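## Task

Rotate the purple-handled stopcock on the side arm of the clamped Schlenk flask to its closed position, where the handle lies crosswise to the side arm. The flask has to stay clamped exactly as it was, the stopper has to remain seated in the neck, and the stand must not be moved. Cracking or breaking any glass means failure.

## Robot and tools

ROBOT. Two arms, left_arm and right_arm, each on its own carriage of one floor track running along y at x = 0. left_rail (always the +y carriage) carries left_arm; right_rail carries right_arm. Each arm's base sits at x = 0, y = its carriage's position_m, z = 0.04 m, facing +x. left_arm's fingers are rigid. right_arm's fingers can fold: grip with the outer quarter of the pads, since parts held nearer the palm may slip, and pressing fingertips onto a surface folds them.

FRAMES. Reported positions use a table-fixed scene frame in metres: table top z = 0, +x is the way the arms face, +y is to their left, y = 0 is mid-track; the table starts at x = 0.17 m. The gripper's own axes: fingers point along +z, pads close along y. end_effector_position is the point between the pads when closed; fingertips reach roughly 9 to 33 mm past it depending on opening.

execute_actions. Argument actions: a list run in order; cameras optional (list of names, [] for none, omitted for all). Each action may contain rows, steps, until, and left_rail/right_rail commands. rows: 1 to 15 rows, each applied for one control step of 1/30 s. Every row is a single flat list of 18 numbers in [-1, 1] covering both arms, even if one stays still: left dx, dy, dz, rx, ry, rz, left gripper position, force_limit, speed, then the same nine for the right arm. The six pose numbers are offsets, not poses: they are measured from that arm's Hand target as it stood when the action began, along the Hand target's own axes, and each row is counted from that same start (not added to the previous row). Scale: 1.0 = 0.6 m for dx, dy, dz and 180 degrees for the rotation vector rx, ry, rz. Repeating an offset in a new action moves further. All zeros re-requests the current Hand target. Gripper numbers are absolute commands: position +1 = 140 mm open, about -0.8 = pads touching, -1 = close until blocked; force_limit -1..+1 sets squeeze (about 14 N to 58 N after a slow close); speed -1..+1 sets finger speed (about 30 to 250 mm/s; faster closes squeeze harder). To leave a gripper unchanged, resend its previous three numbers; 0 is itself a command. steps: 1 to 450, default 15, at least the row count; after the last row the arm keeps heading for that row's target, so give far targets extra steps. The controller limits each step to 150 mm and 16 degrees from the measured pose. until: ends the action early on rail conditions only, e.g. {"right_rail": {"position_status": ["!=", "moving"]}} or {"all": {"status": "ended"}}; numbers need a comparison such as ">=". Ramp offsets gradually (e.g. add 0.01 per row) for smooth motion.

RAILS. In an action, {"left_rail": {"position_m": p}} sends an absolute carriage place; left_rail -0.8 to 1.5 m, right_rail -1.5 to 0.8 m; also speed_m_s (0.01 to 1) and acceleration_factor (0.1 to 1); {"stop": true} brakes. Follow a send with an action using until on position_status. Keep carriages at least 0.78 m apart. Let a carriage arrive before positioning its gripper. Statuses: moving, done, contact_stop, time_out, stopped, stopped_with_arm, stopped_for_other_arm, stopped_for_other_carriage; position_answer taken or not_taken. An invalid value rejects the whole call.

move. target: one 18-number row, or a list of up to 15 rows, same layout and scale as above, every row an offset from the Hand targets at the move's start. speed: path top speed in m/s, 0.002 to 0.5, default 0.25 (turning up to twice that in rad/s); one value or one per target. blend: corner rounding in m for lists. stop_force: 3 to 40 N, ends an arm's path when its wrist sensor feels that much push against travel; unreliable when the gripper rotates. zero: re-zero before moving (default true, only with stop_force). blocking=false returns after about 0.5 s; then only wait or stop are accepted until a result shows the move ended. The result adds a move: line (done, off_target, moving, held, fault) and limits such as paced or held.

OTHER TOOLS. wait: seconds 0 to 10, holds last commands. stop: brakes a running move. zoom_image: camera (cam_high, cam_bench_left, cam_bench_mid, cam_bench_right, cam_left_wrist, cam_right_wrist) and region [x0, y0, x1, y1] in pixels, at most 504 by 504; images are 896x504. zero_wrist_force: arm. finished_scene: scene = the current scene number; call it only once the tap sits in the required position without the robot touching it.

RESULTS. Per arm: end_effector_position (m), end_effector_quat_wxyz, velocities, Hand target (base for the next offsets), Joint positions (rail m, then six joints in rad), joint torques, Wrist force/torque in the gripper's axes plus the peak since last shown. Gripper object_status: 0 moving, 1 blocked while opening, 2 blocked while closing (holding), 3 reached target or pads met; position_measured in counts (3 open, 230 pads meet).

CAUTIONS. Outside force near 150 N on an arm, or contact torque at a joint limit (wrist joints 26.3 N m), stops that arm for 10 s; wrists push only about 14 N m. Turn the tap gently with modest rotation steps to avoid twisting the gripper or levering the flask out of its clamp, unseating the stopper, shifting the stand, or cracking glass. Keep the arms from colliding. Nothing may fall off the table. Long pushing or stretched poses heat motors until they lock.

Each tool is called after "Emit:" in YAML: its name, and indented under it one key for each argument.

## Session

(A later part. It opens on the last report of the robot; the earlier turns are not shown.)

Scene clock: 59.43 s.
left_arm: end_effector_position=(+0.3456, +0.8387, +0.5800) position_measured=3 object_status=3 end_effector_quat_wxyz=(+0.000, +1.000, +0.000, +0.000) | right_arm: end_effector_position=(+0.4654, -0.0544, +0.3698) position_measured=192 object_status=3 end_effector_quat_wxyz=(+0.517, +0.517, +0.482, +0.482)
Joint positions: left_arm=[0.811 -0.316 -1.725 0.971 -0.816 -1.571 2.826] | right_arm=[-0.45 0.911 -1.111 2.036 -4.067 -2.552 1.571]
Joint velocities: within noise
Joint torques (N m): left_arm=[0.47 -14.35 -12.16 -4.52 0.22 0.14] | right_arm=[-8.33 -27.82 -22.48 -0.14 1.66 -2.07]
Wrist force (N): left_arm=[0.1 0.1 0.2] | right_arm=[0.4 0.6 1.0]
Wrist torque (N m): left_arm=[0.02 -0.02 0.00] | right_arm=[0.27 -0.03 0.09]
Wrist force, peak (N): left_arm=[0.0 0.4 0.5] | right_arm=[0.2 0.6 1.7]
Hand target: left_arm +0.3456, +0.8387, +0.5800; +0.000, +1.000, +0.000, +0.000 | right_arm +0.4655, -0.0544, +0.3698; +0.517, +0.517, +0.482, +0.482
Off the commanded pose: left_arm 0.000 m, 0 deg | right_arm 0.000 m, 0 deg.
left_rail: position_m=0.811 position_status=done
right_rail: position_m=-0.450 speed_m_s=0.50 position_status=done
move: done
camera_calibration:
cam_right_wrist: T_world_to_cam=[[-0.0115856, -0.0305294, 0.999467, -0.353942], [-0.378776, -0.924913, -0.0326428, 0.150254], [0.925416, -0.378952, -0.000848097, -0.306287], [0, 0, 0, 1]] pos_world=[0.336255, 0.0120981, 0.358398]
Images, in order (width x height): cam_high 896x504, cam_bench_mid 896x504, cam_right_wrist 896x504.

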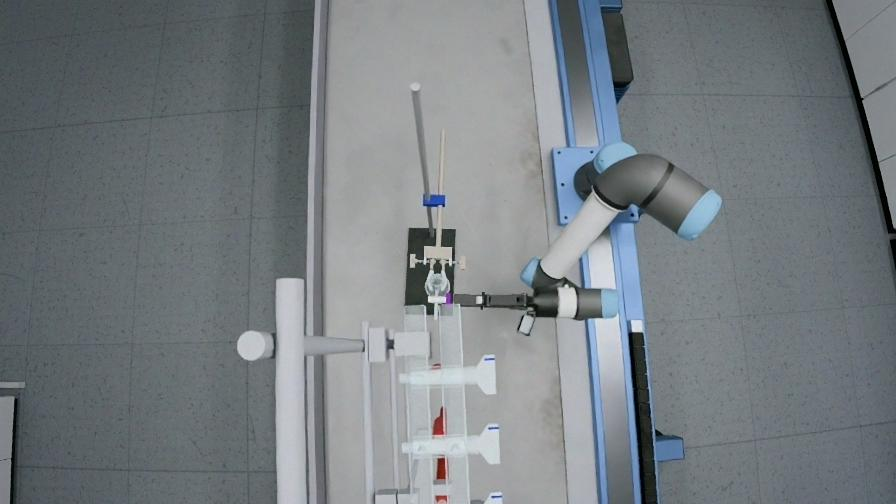

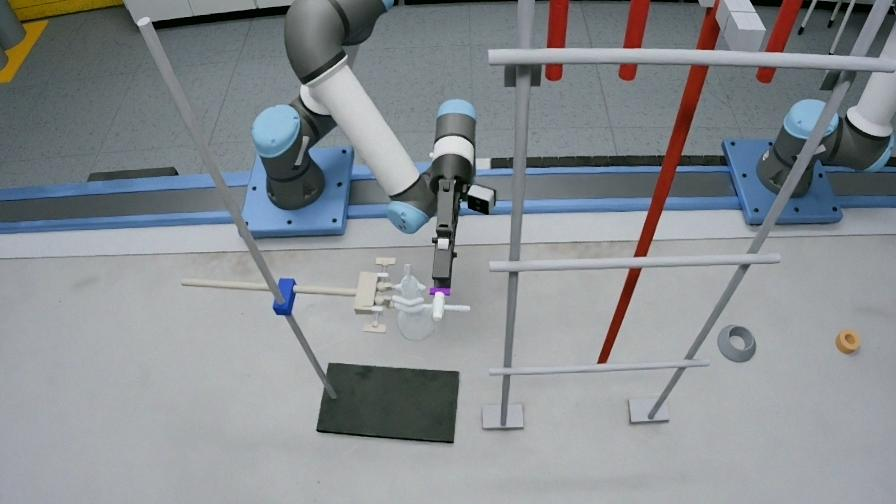

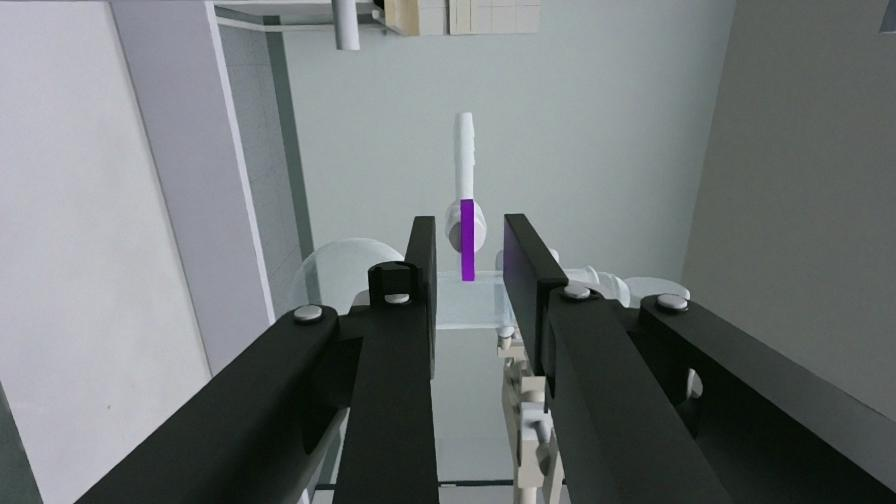

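Emit:
move:
  target: [0,0,0,0,0,0,1,1,1,0,-0.0007,0.025,0,0,0,-0.5,-1,0]
  speed: 0.03
  stop_force: 4
  cameras: ["cam_right_wrist", "cam_high", "cam_bench_mid"]

Emit:
zoom_image:
  camera: "cam_right_wrist"
  region: [400, 180, 540, 320]

Emit:
zoom_image:
  camera: "cam_high"
  region: [440, 288, 465, 308]

Emit:
zoom_image:
  camera: "cam_bench_mid"
  region: [410, 260, 470, 310]

Scene clock: 64.70 s.
left_arm: end_effector_position=(+0.3456, +0.8387, +0.5800) position_measured=3 object_status=3 end_effector_quat_wxyz=(+0.000, +1.000, +0.000, +0.000) | right_arm: end_effector_position=(+0.4805, -0.0555, +0.3693) position_measured=192 object_status=3 end_effector_quat_wxyz=(+0.517, +0.517, +0.482, +0.482)
Joint positions: left_arm=[0.811 -0.316 -1.725 0.971 -0.816 -1.571 2.826] | right_arm=[-0.45 0.882 -1.102 2.022 -4.062 -2.522 1.571]
Joint velocities: within noise
Joint torques (N m): left_arm=[1.1 -13.74 -11.98 -4.57 0.28 0.12] | right_arm=[-9.59 -28.59 -21.82 -0.41 1.69 -1.88]
Wrist force (N): left_arm=[-0.1 0.1 0.3] | right_arm=[0.4 0.4 1.2]
Wrist torque (N m): left_arm=[0.03 0.03 0.00] | right_arm=[0.24 -0.05 0.10]
Wrist force, peak (N): left_arm=[0.1 0.4 0.6] | right_arm=[0.5 0.7 1.6]
Hand target: left_arm +0.3456, +0.8387, +0.5800; +0.000, +1.000, +0.000, +0.000 | right_arm +0.4805, -0.0555, +0.3693; +0.517, +0.517, +0.482, +0.482
Off the commanded pose: left_arm 0.000 m, 0 deg | right_arm 0.000 m, 0 deg.
left_rail: position_m=0.811 position_status=done
right_rail: position_m=-0.450 speed_m_s=0.50 position_status=done
move: done
camera_calibration:
cam_right_wrist: T_world_to_cam=[[-0.0115891, -0.0305318, 0.999467, -0.353372], [-0.378775, -0.924913, -0.0326464, 0.154977], [0.925416, -0.378952, -0.000845794, -0.320643], [0, 0, 0, 1]] pos_world=[0.351334, 0.0110431, 0.357972]
Images, in order (width x height): cam_high 896x504, cam_bench_mid 896x504, cam_right_wrist 896x504.

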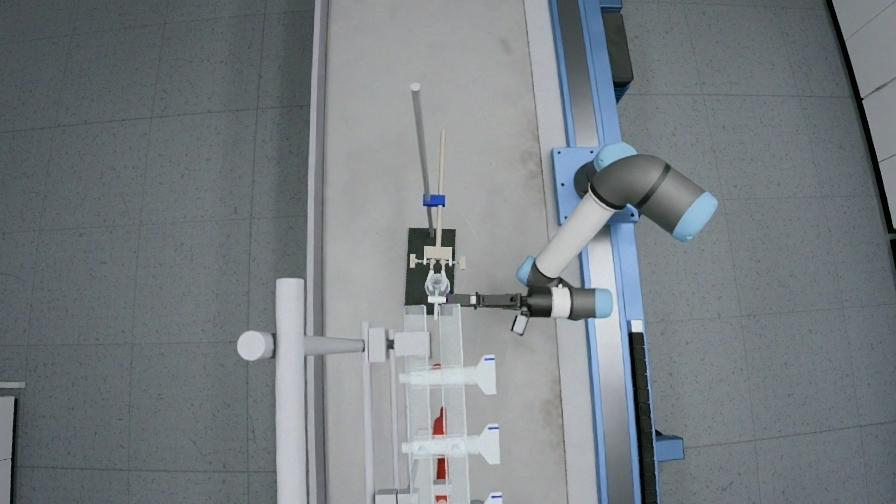

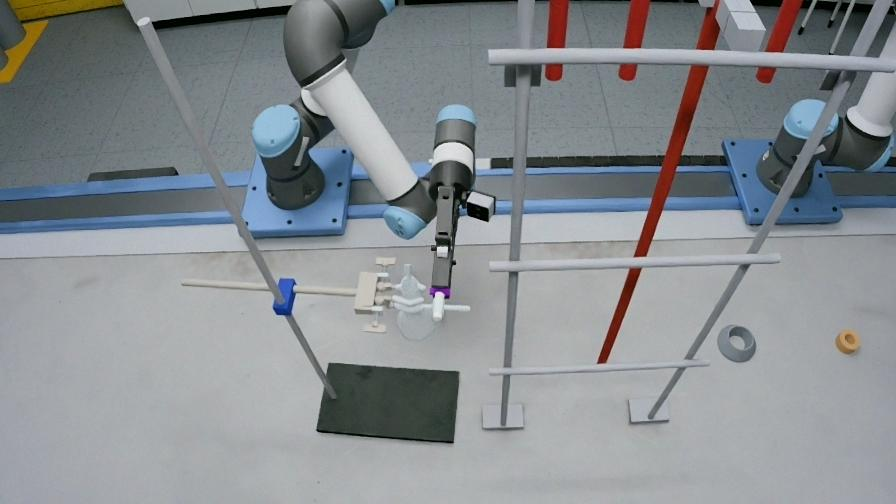

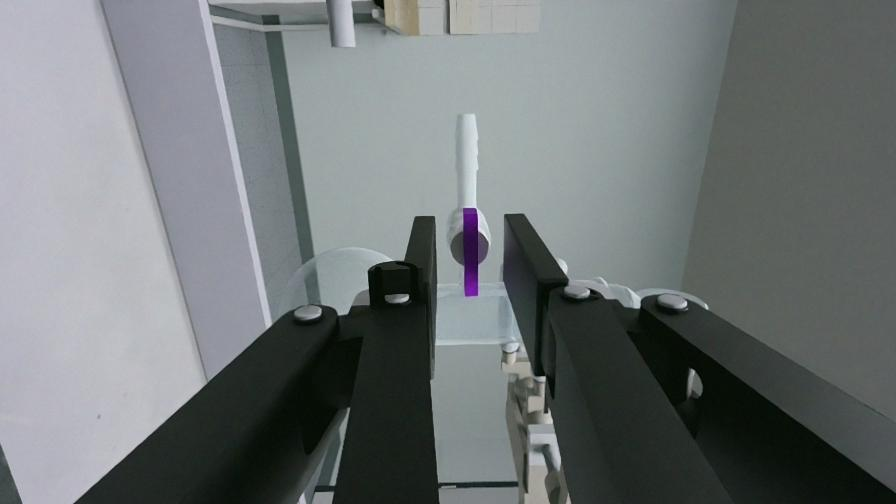

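Scaled by 3.600.

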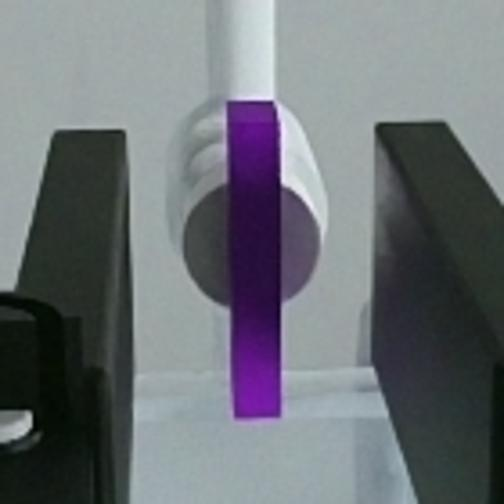

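Scaled by 20.160.

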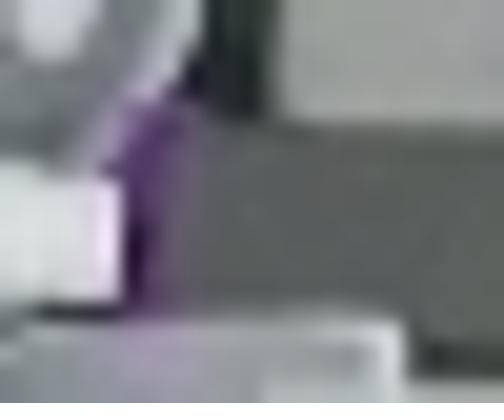

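Scaled by 8.400.

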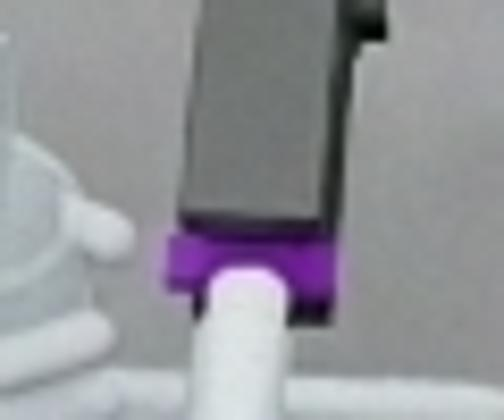

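Emit:
execute_actions:
  actions: []
  cameras: ["cam_high", "cam_bench_mid", "cam_right_wrist"]

Scene clock: 67.13 s.
left_arm: end_effector_position=(+0.3456, +0.8387, +0.5800) position_measured=3 object_status=3 end_effector_quat_wxyz=(+0.000, +1.000, +0.000, +0.000) | right_arm: end_effector_position=(+0.4805, -0.0555, +0.3693) position_measured=192 object_status=3 end_effector_quat_wxyz=(+0.517, +0.517, +0.482, +0.482)
Joint positions: left_arm=[0.811 -0.316 -1.725 0.971 -0.816 -1.571 2.826] | right_arm=[-0.45 0.882 -1.102 2.022 -4.062 -2.522 1.571]
Joint velocities: within noise
Joint torques (N m): left_arm=[0.93 -14.12 -12.4 -4.51 0.22 0.07] | right_arm=[-9.53 -27.37 -18.02 -0.77 1.56 -1.99]
Wrist force (N): left_arm=[-0.1 0.0 0.2] | right_arm=[0.6 0.3 1.2]
Wrist torque (N m): left_arm=[0.01 0.01 0.00] | right_arm=[0.22 -0.09 0.09]
Wrist force, peak (N): left_arm=[0.0 0.0 0.7] | right_arm=[0.7 0.2 1.5]
Hand target: left_arm +0.3456, +0.8387, +0.5800; +0.000, +1.000, +0.000, +0.000 | right_arm +0.4805, -0.0555, +0.3693; +0.517, +0.517, +0.482, +0.482
Tool commands: left_gripper/position=+1.0 left_gripper/force_limit=+1.0 left_gripper/speed=+1.0 right_gripper/position=-0.5 right_gripper/force_limit=-1.0 right_gripper/speed=+0.0
Off the commanded pose: left_arm 0.000 m, 0 deg | right_arm 0.000 m, 0 deg.
left_rail: position_m=0.811 position_status=done
right_rail: position_m=-0.450 speed_m_s=0.50 position_status=done
camera_calibration:
cam_right_wrist: T_world_to_cam=[[-0.0115891, -0.030532, 0.999467, -0.353372], [-0.378776, -0.924913, -0.0326465, 0.154977], [0.925416, -0.378952, -0.00084583, -0.320643], [0, 0, 0, 1]] pos_world=[0.351334, 0.0110429, 0.357972]
Images, in order (width x height): cam_high 896x504, cam_bench_mid 896x504, cam_right_wrist 896x504.

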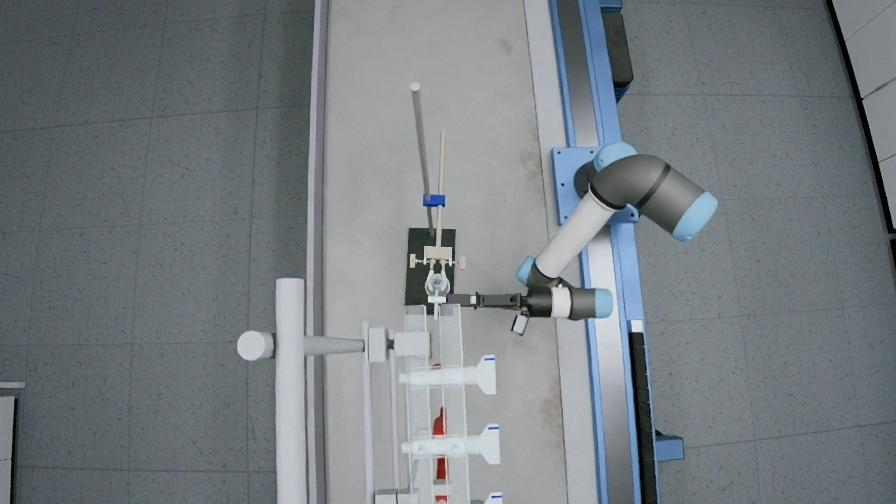

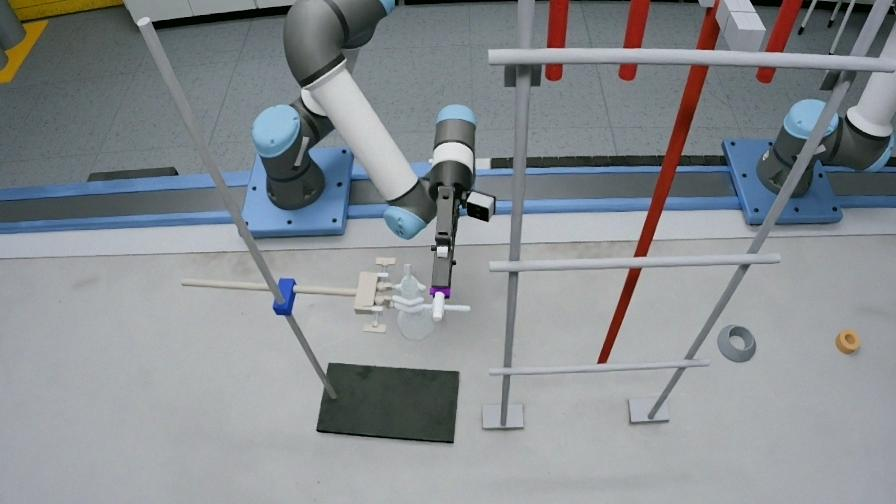

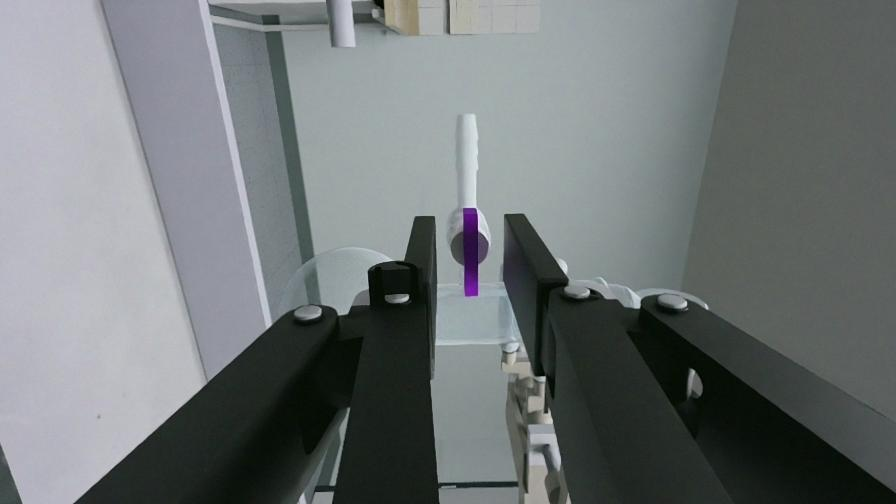

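Emit:
zero_wrist_force:
  arm: "right_arm"

Emit:
execute_actions:
  actions:
    - {"rows": [[0,0,0,0,0,0,1,1,1,0,0,0,0,0,0,-0.66,-1,-1]], "steps": 20}
  cameras: ["cam_right_wrist"]

Wrist force sensor zeroed.

Scene clock: 74.40 s.
left_arm: end_effector_position=(+0.3456, +0.8387, +0.5800) position_measured=3 object_status=3 end_effector_quat_wxyz=(+0.000, +1.000, +0.000, +0.000) | right_arm: end_effector_position=(+0.4805, -0.0555, +0.3693) position_measured=213 object_status=3 end_effector_quat_wxyz=(+0.517, +0.517, +0.482, +0.482)
Joint positions: left_arm=[0.811 -0.316 -1.725 0.971 -0.816 -1.571 2.826] | right_arm=[-0.45 0.882 -1.102 2.022 -4.062 -2.522 1.571]
Joint velocities: within noise
Joint torques (N m): left_arm=[0.88 -14.55 -12.55 -4.6 0.28 0.1] | right_arm=[-9.36 -28.66 -11.3 -1.18 1.34 -1.95]
Wrist force (N, zeroed by zero_wrist_force on right_arm): left_arm=[0.0 0.1 0.4] | right_arm=[-0.2 -0.1 -0.4]
Wrist torque (N m, zeroed by zero_wrist_force on right_arm): left_arm=[0.01 0.00 0.00] | right_arm=[-0.03 0.04 0.00]
Wrist force, peak (N, zeroed by zero_wrist_force on right_arm): left_arm=[-0.2 0.2 0.6] | right_arm=[0.2 0.1 -0.7]
Hand target: left_arm +0.3456, +0.8387, +0.5800; +0.000, +1.000, +0.000, +0.000 | right_arm +0.4805, -0.0555, +0.3693; +0.517, +0.517, +0.482, +0.482
Off the commanded pose: left_arm 0.000 m, 0 deg | right_arm 0.000 m, 0 deg.
left_rail: position_m=0.811 position_status=done
right_rail: position_m=-0.450 speed_m_s=0.50 position_status=done
camera_calibration:
cam_right_wrist: T_world_to_cam=[[-0.011589, -0.0305315, 0.999467, -0.353372], [-0.378776, -0.924913, -0.032646, 0.154977], [0.925416, -0.378952, -0.000845775, -0.320643], [0, 0, 0, 1]] pos_world=[0.351334, 0.0110429, 0.357972]
Images, in order (width x height): cam_right_wrist 896x504.

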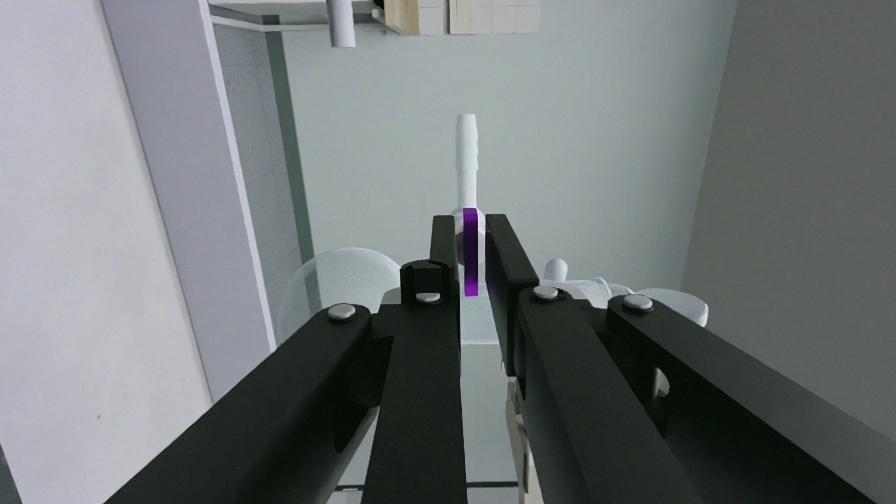

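Emit:
zoom_image:
  camera: "cam_right_wrist"
  region: [400, 180, 540, 320]

Scaled by 3.600.

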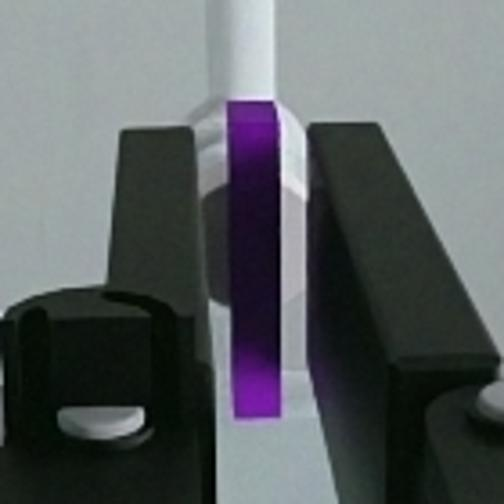

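Emit:
execute_actions:
  actions:
    - {"rows": [[0,0,0,0,0,0,1,1,1,0,0,0,0,0,0,-0.71,-1,-1]], "steps": 20}
  cameras: ["cam_right_wrist"]

Emit:
zoom_image:
  camera: "cam_right_wrist"
  region: [400, 180, 540, 320]

Scene clock: 76.23 s.
left_arm: end_effector_position=(+0.3456, +0.8387, +0.5800) position_measured=3 object_status=3 end_effector_quat_wxyz=(+0.000, +1.000, +0.000, +0.000) | right_arm: end_effector_position=(+0.4805, -0.0555, +0.3693) position_measured=218 object_status=3 end_effector_quat_wxyz=(+0.517, +0.517, +0.482, +0.482)
Joint positions: left_arm=[0.811 -0.316 -1.725 0.971 -0.816 -1.571 2.826] | right_arm=[-0.45 0.882 -1.102 2.022 -4.062 -2.522 1.571]
Joint velocities: within noise
Joint torques (N m): left_arm=[0.98 -14.6 -12.18 -4.57 0.29 0.14] | right_arm=[-8.68 -28.92 -10.75 -1.37 1.19 -1.89]
Wrist force (N, zeroed by zero_wrist_force on right_arm): left_arm=[-0.2 0.1 0.2] | right_arm=[-0.3 -0.1 -0.2]
Wrist torque (N m, zeroed by zero_wrist_force on right_arm): left_arm=[0.02 0.05 0.00] | right_arm=[-0.02 0.06 -0.01]
Wrist force, peak (N, zeroed by zero_wrist_force on right_arm): left_arm=[0.0 0.3 0.6] | right_arm=[-0.3 -0.3 -0.4]
Hand target: left_arm +0.3456, +0.8387, +0.5800; +0.000, +1.000, +0.000, +0.000 | right_arm +0.4805, -0.0555, +0.3693; +0.517, +0.517, +0.482, +0.482
Off the commanded pose: left_arm 0.000 m, 0 deg | right_arm 0.000 m, 0 deg.
left_rail: position_m=0.811 position_status=done
right_rail: position_m=-0.450 speed_m_s=0.50 position_status=done
camera_calibration:
cam_right_wrist: T_world_to_cam=[[-0.0115849, -0.0305265, 0.999467, -0.353371], [-0.378776, -0.924913, -0.0326398, 0.154973], [0.925416, -0.378952, -0.000847673, -0.320642], [0, 0, 0, 1]] pos_world=[0.351333, 0.0110417, 0.357969]
Images, in order (width x height): cam_right_wrist 896x504.

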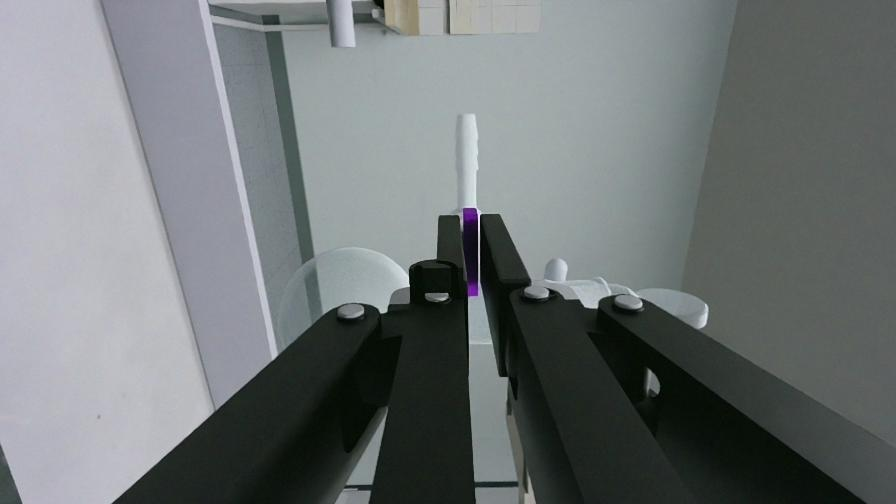

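Scaled by 3.600.

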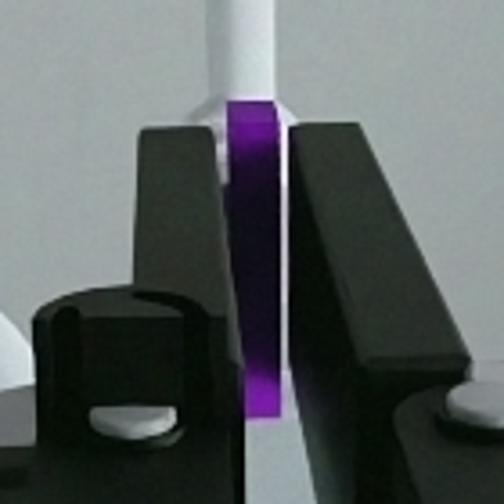

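Emit:
execute_actions:
  actions:
    - {"rows": [[0,0,0,0,0,0,1,1,1,0,0,0,0,0,0,-0.725,-1,-1]], "steps": 20}
  cameras: ["cam_right_wrist", "cam_bench_mid", "cam_high"]

Emit:
zoom_image:
  camera: "cam_right_wrist"
  region: [400, 180, 540, 320]

Emit:
zoom_image:
  camera: "cam_bench_mid"
  region: [370, 230, 510, 370]

Scene clock: 79.60 s.
left_arm: end_effector_position=(+0.3456, +0.8387, +0.5800) position_measured=3 object_status=3 end_effector_quat_wxyz=(+0.000, +1.000, +0.000, +0.000) | right_arm: end_effector_position=(+0.4805, -0.0555, +0.3693) position_measured=220 object_status=3 end_effector_quat_wxyz=(+0.517, +0.517, +0.482, +0.482)
Joint positions: left_arm=[0.811 -0.316 -1.725 0.971 -0.816 -1.571 2.826] | right_arm=[-0.45 0.882 -1.102 2.022 -4.062 -2.522 1.571]
Joint velocities: within noise
Joint torques (N m): left_arm=[1.63 -14.72 -11.92 -4.61 0.3 0.19] | right_arm=[-8.52 -30.07 -11.64 -1.8 1.09 -1.9]
Wrist force (N, zeroed by zero_wrist_force on right_arm): left_arm=[0.0 0.2 0.4] | right_arm=[-0.1 0.0 -0.3]
Wrist torque (N m, zeroed by zero_wrist_force on right_arm): left_arm=[0.04 0.00 0.01] | right_arm=[-0.01 0.02 0.00]
Wrist force, peak (N, zeroed by zero_wrist_force on right_arm): left_arm=[0.0 0.3 0.6] | right_arm=[-0.6 -0.1 -0.5]
Hand target: left_arm +0.3456, +0.8387, +0.5800; +0.000, +1.000, +0.000, +0.000 | right_arm +0.4805, -0.0555, +0.3693; +0.517, +0.517, +0.482, +0.482
Off the commanded pose: left_arm 0.000 m, 0 deg | right_arm 0.000 m, 0 deg.
left_rail: position_m=0.811 position_status=done
right_rail: position_m=-0.450 speed_m_s=0.50 position_status=done
camera_calibration:
cam_right_wrist: T_world_to_cam=[[-0.0115847, -0.0305263, 0.999467, -0.353371], [-0.378776, -0.924913, -0.0326395, 0.154973], [0.925416, -0.378952, -0.000847746, -0.320642], [0, 0, 0, 1]] pos_world=[0.351333, 0.0110418, 0.357969]
Images, in order (width x height): cam_high 896x504, cam_bench_mid 896x504, cam_right_wrist 896x504.

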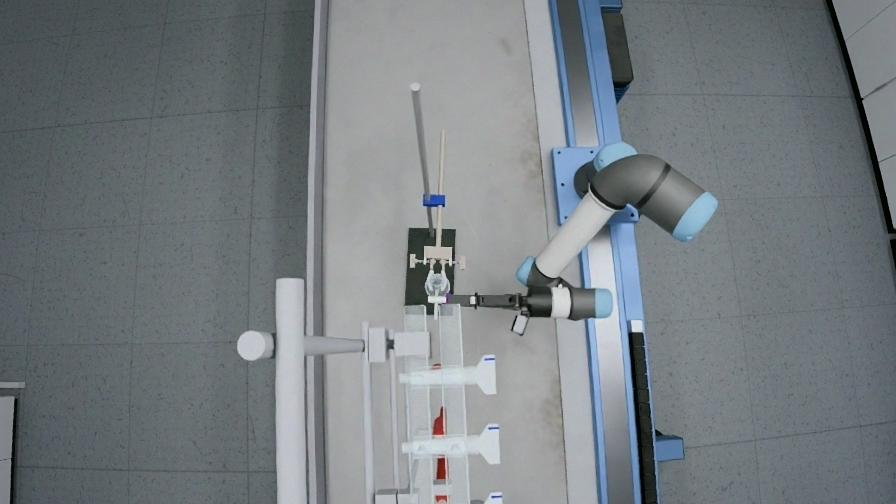

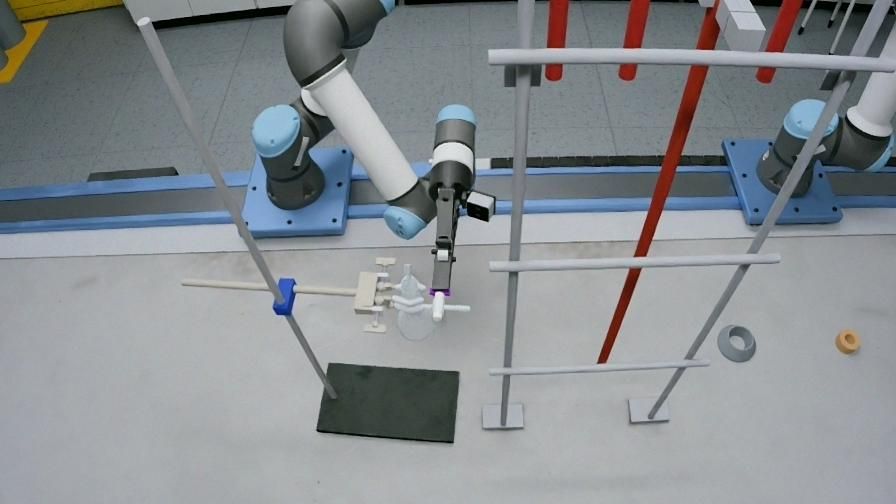

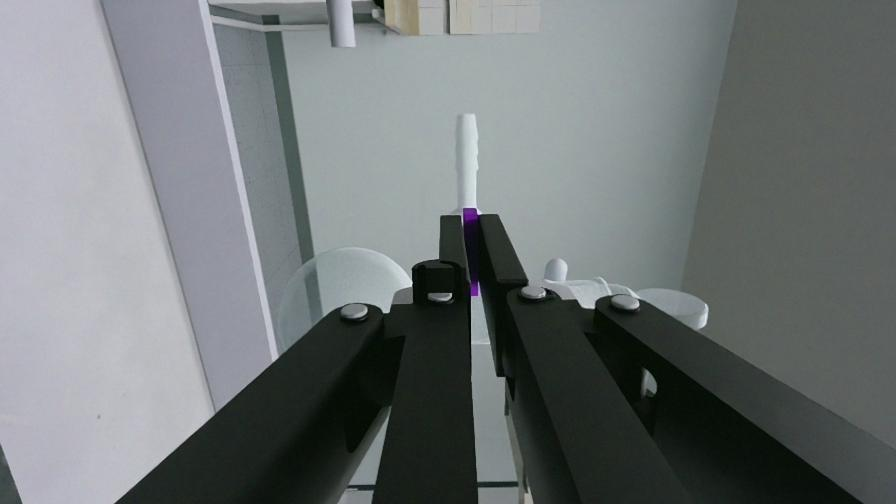

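Scaled by 3.600.

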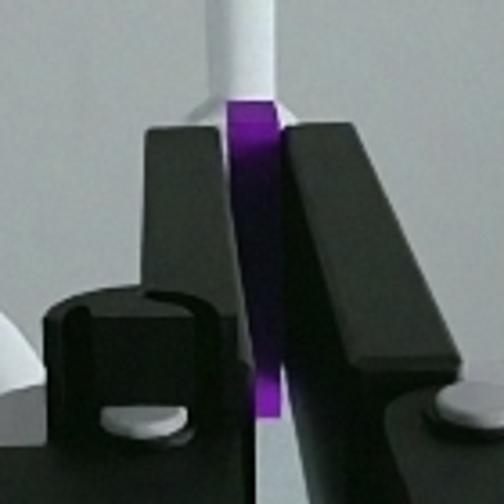

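Scaled by 3.600.

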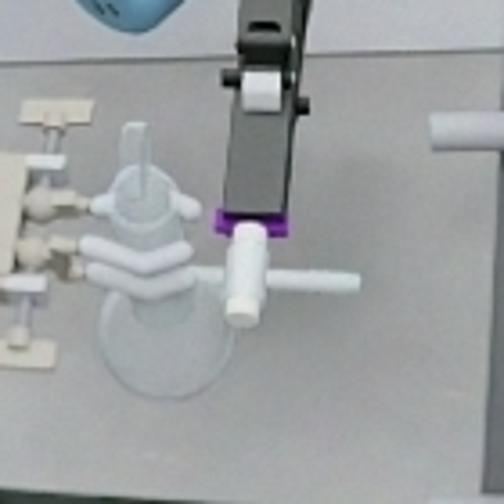

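Emit:
move:
  target: [0,0,0,0,0,0,1,1,1,0,0,0,0,0,0.0222,-0.725,-1,-1]
  speed: 0.05
  cameras: ["cam_right_wrist"]

Emit:
zoom_image:
  camera: "cam_right_wrist"
  region: [400, 180, 540, 320]

Scene clock: 82.03 s.
left_arm: end_effector_position=(+0.3456, +0.8387, +0.5800) position_measured=3 object_status=3 end_effector_quat_wxyz=(+0.000, +1.000, +0.000, +0.000) | right_arm: end_effector_position=(+0.4805, -0.0555, +0.3693) position_measured=220 object_status=3 end_effector_quat_wxyz=(+0.500, +0.534, +0.464, +0.500)
Joint positions: left_arm=[0.811 -0.316 -1.725 0.971 -0.816 -1.571 2.826] | right_arm=[-0.45 0.882 -1.102 2.022 -4.062 -2.522 1.64]
Joint velocities: within noise
Joint torques (N m): left_arm=[1.17 -14.79 -11.54 -4.52 0.26 0.09] | right_arm=[-8.52 -39.49 -20.67 -0.07 0.81 2.55]
Wrist force (N, zeroed by zero_wrist_force on right_arm): left_arm=[0.0 0.1 0.4] | right_arm=[0.7 2.1 0.1]
Wrist torque (N m, zeroed by zero_wrist_force on right_arm): left_arm=[0.02 -0.01 0.00] | right_arm=[-0.10 0.01 -0.15]
Wrist force, peak (N, zeroed by zero_wrist_force on right_arm): left_arm=[-0.1 0.2 0.6] | right_arm=[1.0 2.0 -0.2]
Hand target: left_arm +0.3456, +0.8387, +0.5800; +0.000, +1.000, +0.000, +0.000 | right_arm +0.4805, -0.0555, +0.3693; +0.500, +0.534, +0.464, +0.500
Off the commanded pose: left_arm 0.000 m, 0 deg | right_arm 0.000 m, 0 deg.
left_rail: position_m=0.811 position_status=done
right_rail: position_m=-0.450 speed_m_s=0.50 position_status=done
move: done
camera_calibration:
cam_right_wrist: T_world_to_cam=[[-0.0163953, -0.0996503, 0.994887, -0.353148], [-0.37846, -0.92037, -0.0984233, 0.179383], [0.925472, -0.378139, -0.0226239, -0.312587], [0, 0, 0, 1]] pos_world=[0.35139, 0.0117056, 0.361926]
Images, in order (width x height): cam_right_wrist 896x504.

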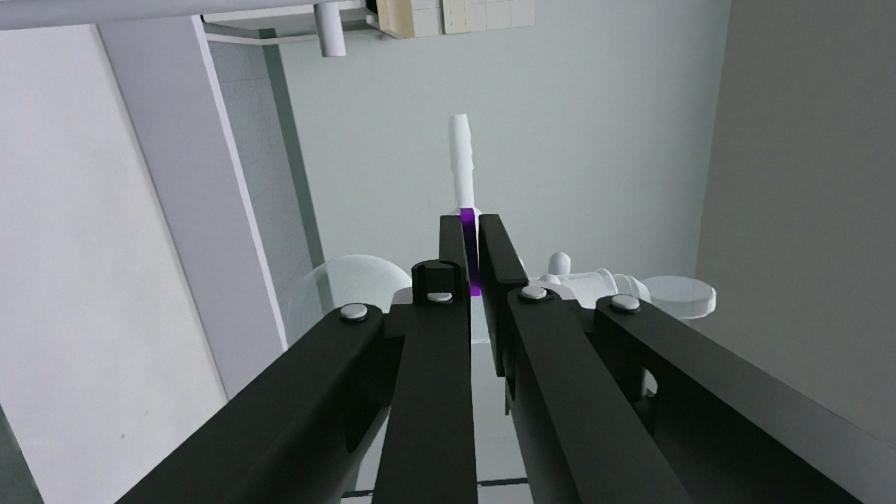

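Scaled by 3.600.

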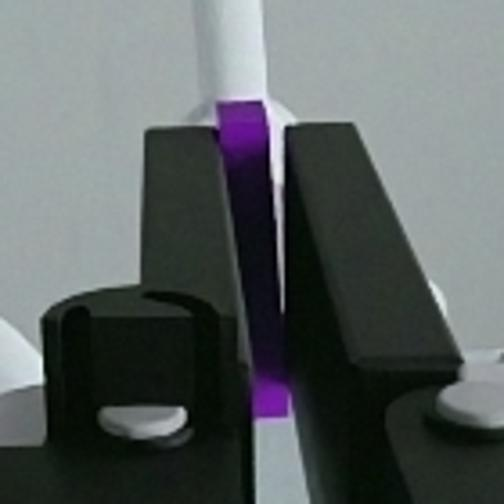

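Emit:
move:
  target: [0,0,0,0,0,0,1,1,1,0,0,0,0,0,0.0111,-0.725,-1,-1]
  speed: 0.05
  cameras: ["cam_right_wrist"]

Emit:
zoom_image:
  camera: "cam_right_wrist"
  region: [400, 180, 540, 320]

Scene clock: 83.73 s.
left_arm: end_effector_position=(+0.3456, +0.8387, +0.5800) position_measured=3 object_status=3 end_effector_quat_wxyz=(+0.000, +1.000, +0.000, +0.000) | right_arm: end_effector_position=(+0.4805, -0.0555, +0.3694) position_measured=220 object_status=3 end_effector_quat_wxyz=(+0.491, +0.542, +0.455, +0.509)
Joint positions: left_arm=[0.811 -0.316 -1.725 0.971 -0.816 -1.571 2.826] | right_arm=[-0.45 0.882 -1.102 2.022 -4.062 -2.522 1.675]
Joint velocities: within noise
Joint torques (N m): left_arm=[1.77 -14.71 -12.01 -4.52 0.24 0.16] | right_arm=[-8.66 -31.69 -17.36 0.13 0.84 2.58]
Wrist force (N, zeroed by zero_wrist_force on right_arm): left_arm=[0.0 0.0 0.4] | right_arm=[0.9 1.6 -0.6]
Wrist torque (N m, zeroed by zero_wrist_force on right_arm): left_arm=[-0.01 0.01 0.00] | right_arm=[-0.16 0.01 -0.15]
Wrist force, peak (N, zeroed by zero_wrist_force on right_arm): left_arm=[0.2 0.4 0.6] | right_arm=[1.0 2.2 -0.3]
Hand target: left_arm +0.3456, +0.8387, +0.5800; +0.000, +1.000, +0.000, +0.000 | right_arm +0.4805, -0.0555, +0.3693; +0.491, +0.542, +0.455, +0.509
Off the commanded pose: left_arm 0.000 m, 0 deg | right_arm 0.000 m, 0 deg.
left_rail: position_m=0.811 position_status=done
right_rail: position_m=-0.450 speed_m_s=0.50 position_status=done
move: done
camera_calibration:
cam_right_wrist: T_world_to_cam=[[-0.0189015, -0.134303, 0.99076, -0.352416], [-0.37817, -0.916359, -0.131432, 0.191644], [0.925543, -0.37716, -0.0334686, -0.308553], [0, 0, 0, 1]] pos_world=[0.351392, 0.0119107, 0.364021]
Images, in order (width x height): cam_right_wrist 896x504.

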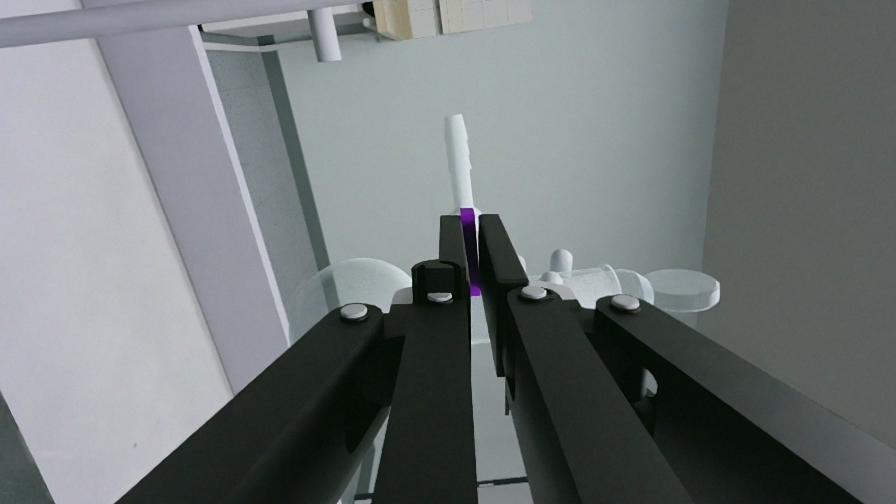

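Scaled by 3.600.

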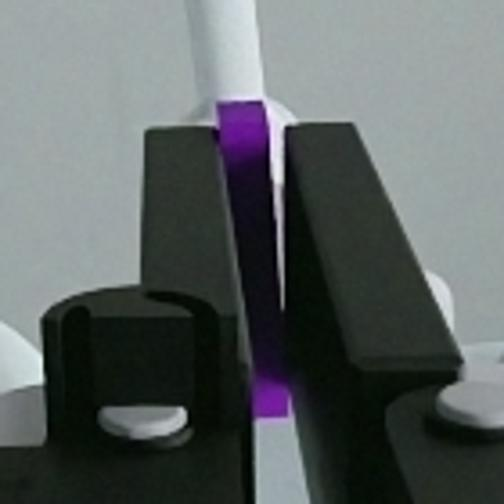

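Emit:
move:
  target: [0,0,0,0,0,0,1,1,1,0,0,0,0,0,0.0556,-0.725,-1,-1]
  speed: 0.08
  cameras: ["cam_right_wrist"]

Emit:
zoom_image:
  camera: "cam_right_wrist"
  region: [400, 180, 540, 320]

Scene clock: 85.90 s.
left_arm: end_effector_position=(+0.3456, +0.8387, +0.5800) position_measured=3 object_status=3 end_effector_quat_wxyz=(+0.000, +1.000, +0.000, +0.000) | right_arm: end_effector_position=(+0.4805, -0.0555, +0.3694) position_measured=220 object_status=3 end_effector_quat_wxyz=(+0.445, +0.579, +0.406, +0.549)
Joint positions: left_arm=[0.811 -0.316 -1.725 0.971 -0.816 -1.571 2.826] | right_arm=[-0.45 0.882 -1.102 2.022 -4.062 -2.522 1.85]
Joint velocities: within noise
Joint torques (N m): left_arm=[1.61 -14.76 -12.24 -4.59 0.35 0.23] | right_arm=[-7.51 -40.83 -7.26 0.21 0.2 2.48]
Wrist force (N, zeroed by zero_wrist_force on right_arm): left_arm=[-0.1 0.3 0.3] | right_arm=[1.5 2.2 0.0]
Wrist torque (N m, zeroed by zero_wrist_force on right_arm): left_arm=[0.06 0.04 0.00] | right_arm=[-0.19 -0.08 -0.17]
Wrist force, peak (N, zeroed by zero_wrist_force on right_arm): left_arm=[-0.2 0.0 0.6] | right_arm=[1.5 2.8 -0.3]
Hand target: left_arm +0.3456, +0.8387, +0.5800; +0.000, +1.000, +0.000, +0.000 | right_arm +0.4805, -0.0555, +0.3693; +0.445, +0.579, +0.406, +0.550
Off the commanded pose: left_arm 0.000 m, 0 deg | right_arm 0.000 m, 0 deg.
left_rail: position_m=0.811 position_status=done
right_rail: position_m=-0.450 speed_m_s=0.50 position_status=done
move: done
camera_calibration:
cam_right_wrist: T_world_to_cam=[[-0.0307586, -0.30396, 0.952188, -0.341863], [-0.375572, -0.879316, -0.29283, 0.25209], [0.926283, -0.366622, -0.0871122, -0.288521], [0, 0, 0, 1]] pos_world=[0.351414, 0.0119762, 0.374204]
Images, in order (width x height): cam_right_wrist 896x504.

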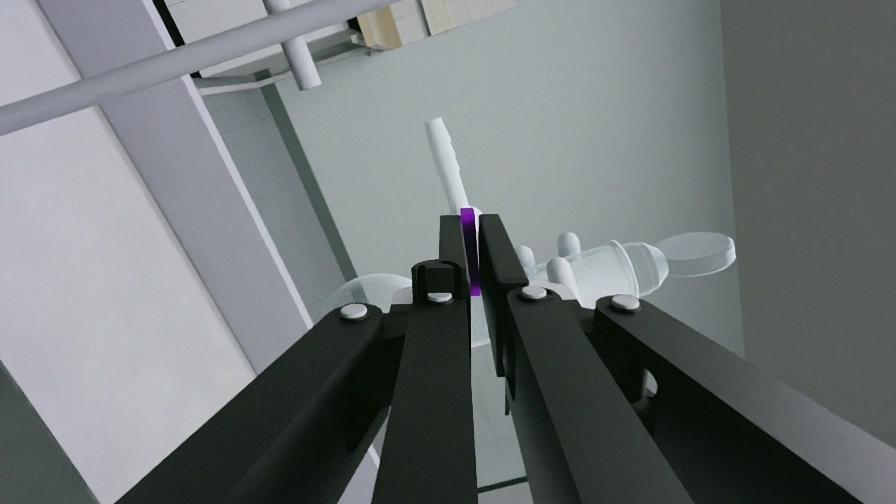

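Scaled by 3.600.

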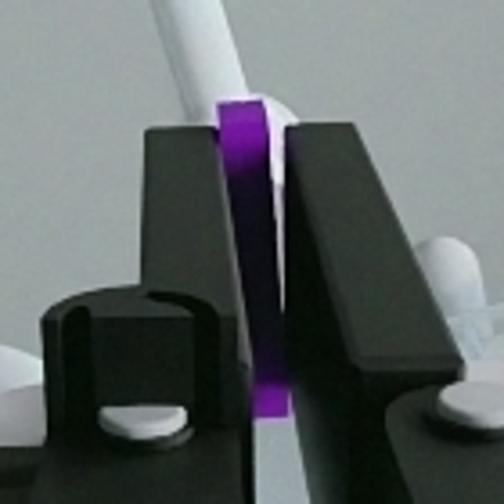

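Emit:
move:
  target: [0,0,0,0,0,0,1,1,1,0,0,0,0,0,0.1111,-0.725,-1,-1]
  speed: 0.1
  cameras: ["cam_right_wrist"]

Emit:
zoom_image:
  camera: "cam_right_wrist"
  region: [400, 180, 540, 320]

Scene clock: 89.03 s.
left_arm: end_effector_position=(+0.3456, +0.8387, +0.5800) position_measured=3 object_status=3 end_effector_quat_wxyz=(+0.000, +1.000, +0.000, +0.000) | right_arm: end_effector_position=(+0.4805, -0.0555, +0.3693) position_measured=220 object_status=3 end_effector_quat_wxyz=(+0.343, +0.641, +0.299, +0.618)
Joint positions: left_arm=[0.811 -0.316 -1.725 0.971 -0.816 -1.571 2.826] | right_arm=[-0.45 0.882 -1.102 2.022 -4.062 -2.522 2.199]
Joint velocities: within noise
Joint torques (N m): left_arm=[1.69 -14.99 -12.27 -4.51 0.4 0.11] | right_arm=[-4.93 -41 -7.83 0.45 0.27 2.55]
Wrist force (N, zeroed by zero_wrist_force on right_arm): left_arm=[-0.1 0.2 0.4] | right_arm=[3.1 3.0 0.4]
Wrist torque (N m, zeroed by zero_wrist_force on right_arm): left_arm=[0.03 0.03 0.00] | right_arm=[-0.21 -0.22 -0.20]
Wrist force, peak (N, zeroed by zero_wrist_force on right_arm): left_arm=[0.1 0.3 0.6] | right_arm=[3.3 3.1 0.2]
Hand target: left_arm +0.3456, +0.8387, +0.5800; +0.000, +1.000, +0.000, +0.000 | right_arm +0.4805, -0.0555, +0.3693; +0.343, +0.641, +0.299, +0.618
Off the commanded pose: left_arm 0.000 m, 0 deg | right_arm 0.000 m, 0 deg.
left_rail: position_m=0.811 position_status=done
right_rail: position_m=-0.450 speed_m_s=0.50 position_status=done
move: done
camera_calibration:
cam_right_wrist: T_world_to_cam=[[-0.0521838, -0.610437, 0.790344, -0.288794], [-0.364793, -0.725078, -0.584114, 0.36302], [0.929625, -0.318793, -0.184846, -0.251376], [0, 0, 0, 1]] pos_world=[0.351042, 0.00679035, 0.393826]
Images, in order (width x height): cam_right_wrist 896x504.

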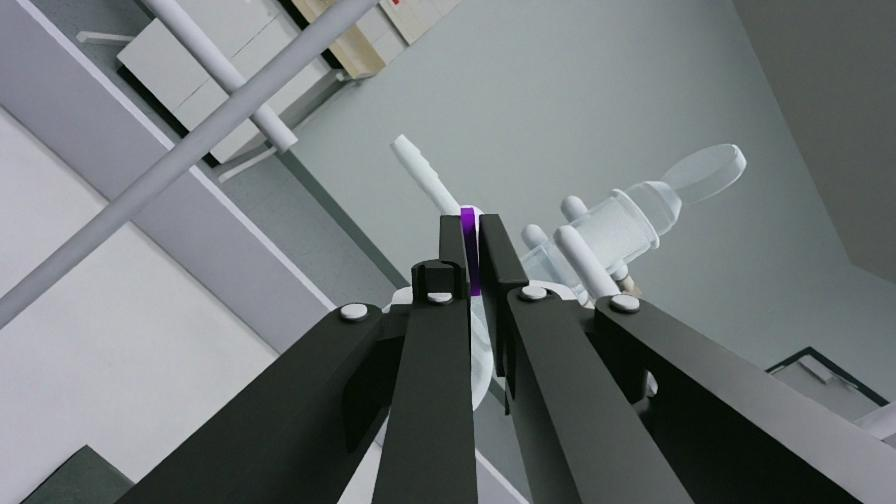

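Scaled by 3.600.

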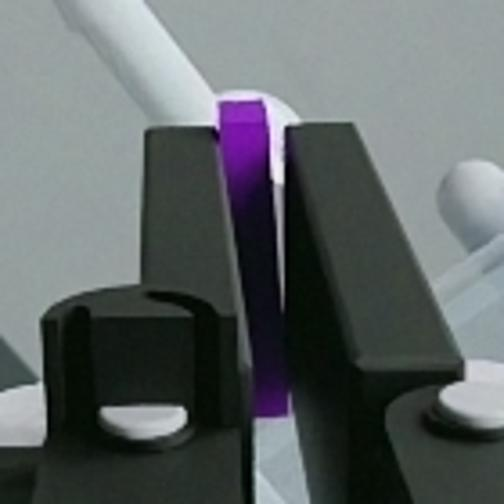

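Emit:
move:
  target: [0,0,0,0,0,0,1,1,1,0.0003,0.0004,0,0,0,0.1111,-0.725,-1,-1]
  speed: 0.1
  cameras: ["cam_right_wrist"]

Emit:
zoom_image:
  camera: "cam_right_wrist"
  region: [400, 180, 540, 320]

Scene clock: 92.30 s.
left_arm: end_effector_position=(+0.3456, +0.8387, +0.5800) position_measured=3 object_status=3 end_effector_quat_wxyz=(+0.000, +1.000, +0.000, +0.000) | right_arm: end_effector_position=(+0.4805, -0.0555, +0.3697) position_measured=220 object_status=3 end_effector_quat_wxyz=(+0.230, +0.683, +0.183, +0.669)
Joint positions: left_arm=[0.811 -0.316 -1.725 0.971 -0.816 -1.571 2.826] | right_arm=[-0.45 0.882 -1.103 2.022 -4.061 -2.522 2.548]
Joint velocities: within noise
Joint torques (N m): left_arm=[1.72 -15.37 -12.14 -4.53 0.45 0.2] | right_arm=[-0.26 -40.61 -7.82 0.37 -0.02 2.55]
Wrist force (N, zeroed by zero_wrist_force on right_arm): left_arm=[-0.2 0.1 0.5] | right_arm=[3.0 2.9 0.7]
Wrist torque (N m, zeroed by zero_wrist_force on right_arm): left_arm=[0.02 0.04 0.01] | right_arm=[-0.25 -0.27 -0.23]
Wrist force, peak (N, zeroed by zero_wrist_force on right_arm): left_arm=[0.2 0.5 0.6] | right_arm=[3.7 3.3 0.4]
Hand target: left_arm +0.3456, +0.8387, +0.5800; +0.000, +1.000, +0.000, +0.000 | right_arm +0.4805, -0.0555, +0.3696; +0.230, +0.683, +0.183, +0.669
Off the commanded pose: left_arm 0.000 m, 0 deg | right_arm 0.000 m, 0 deg.
left_rail: position_m=0.811 position_status=done
right_rail: position_m=-0.450 speed_m_s=0.50 position_status=done
move: done
camera_calibration:
cam_right_wrist: T_world_to_cam=[[-0.0684789, -0.84324, 0.533158, -0.199062], [-0.347666, -0.480742, -0.804994, 0.450191], [0.935114, -0.240486, -0.260245, -0.221738], [0, 0, 0, 1]] pos_world=[0.350235, -0.00475577, 0.410826]
Images, in order (width x height): cam_right_wrist 896x504.

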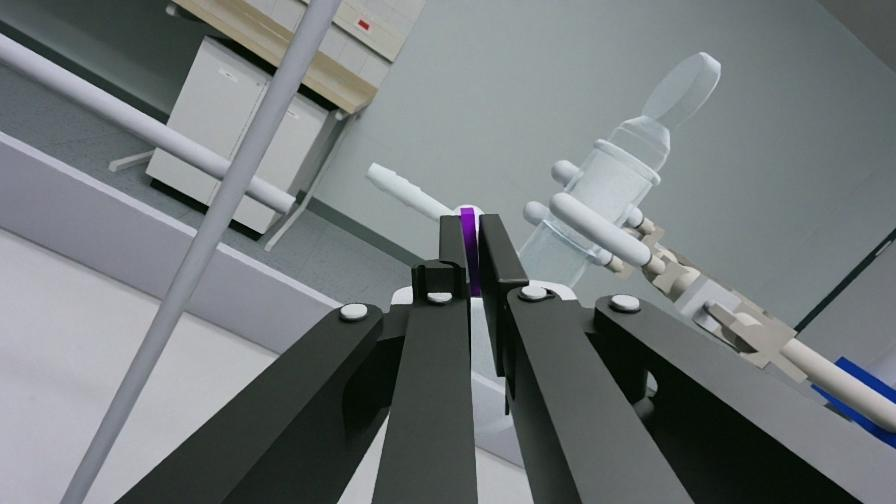

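Scaled by 3.600.

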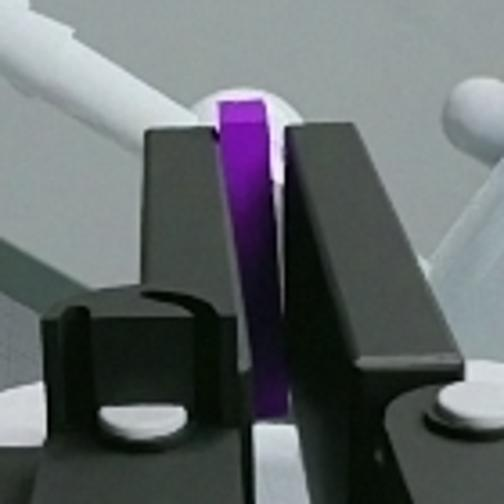

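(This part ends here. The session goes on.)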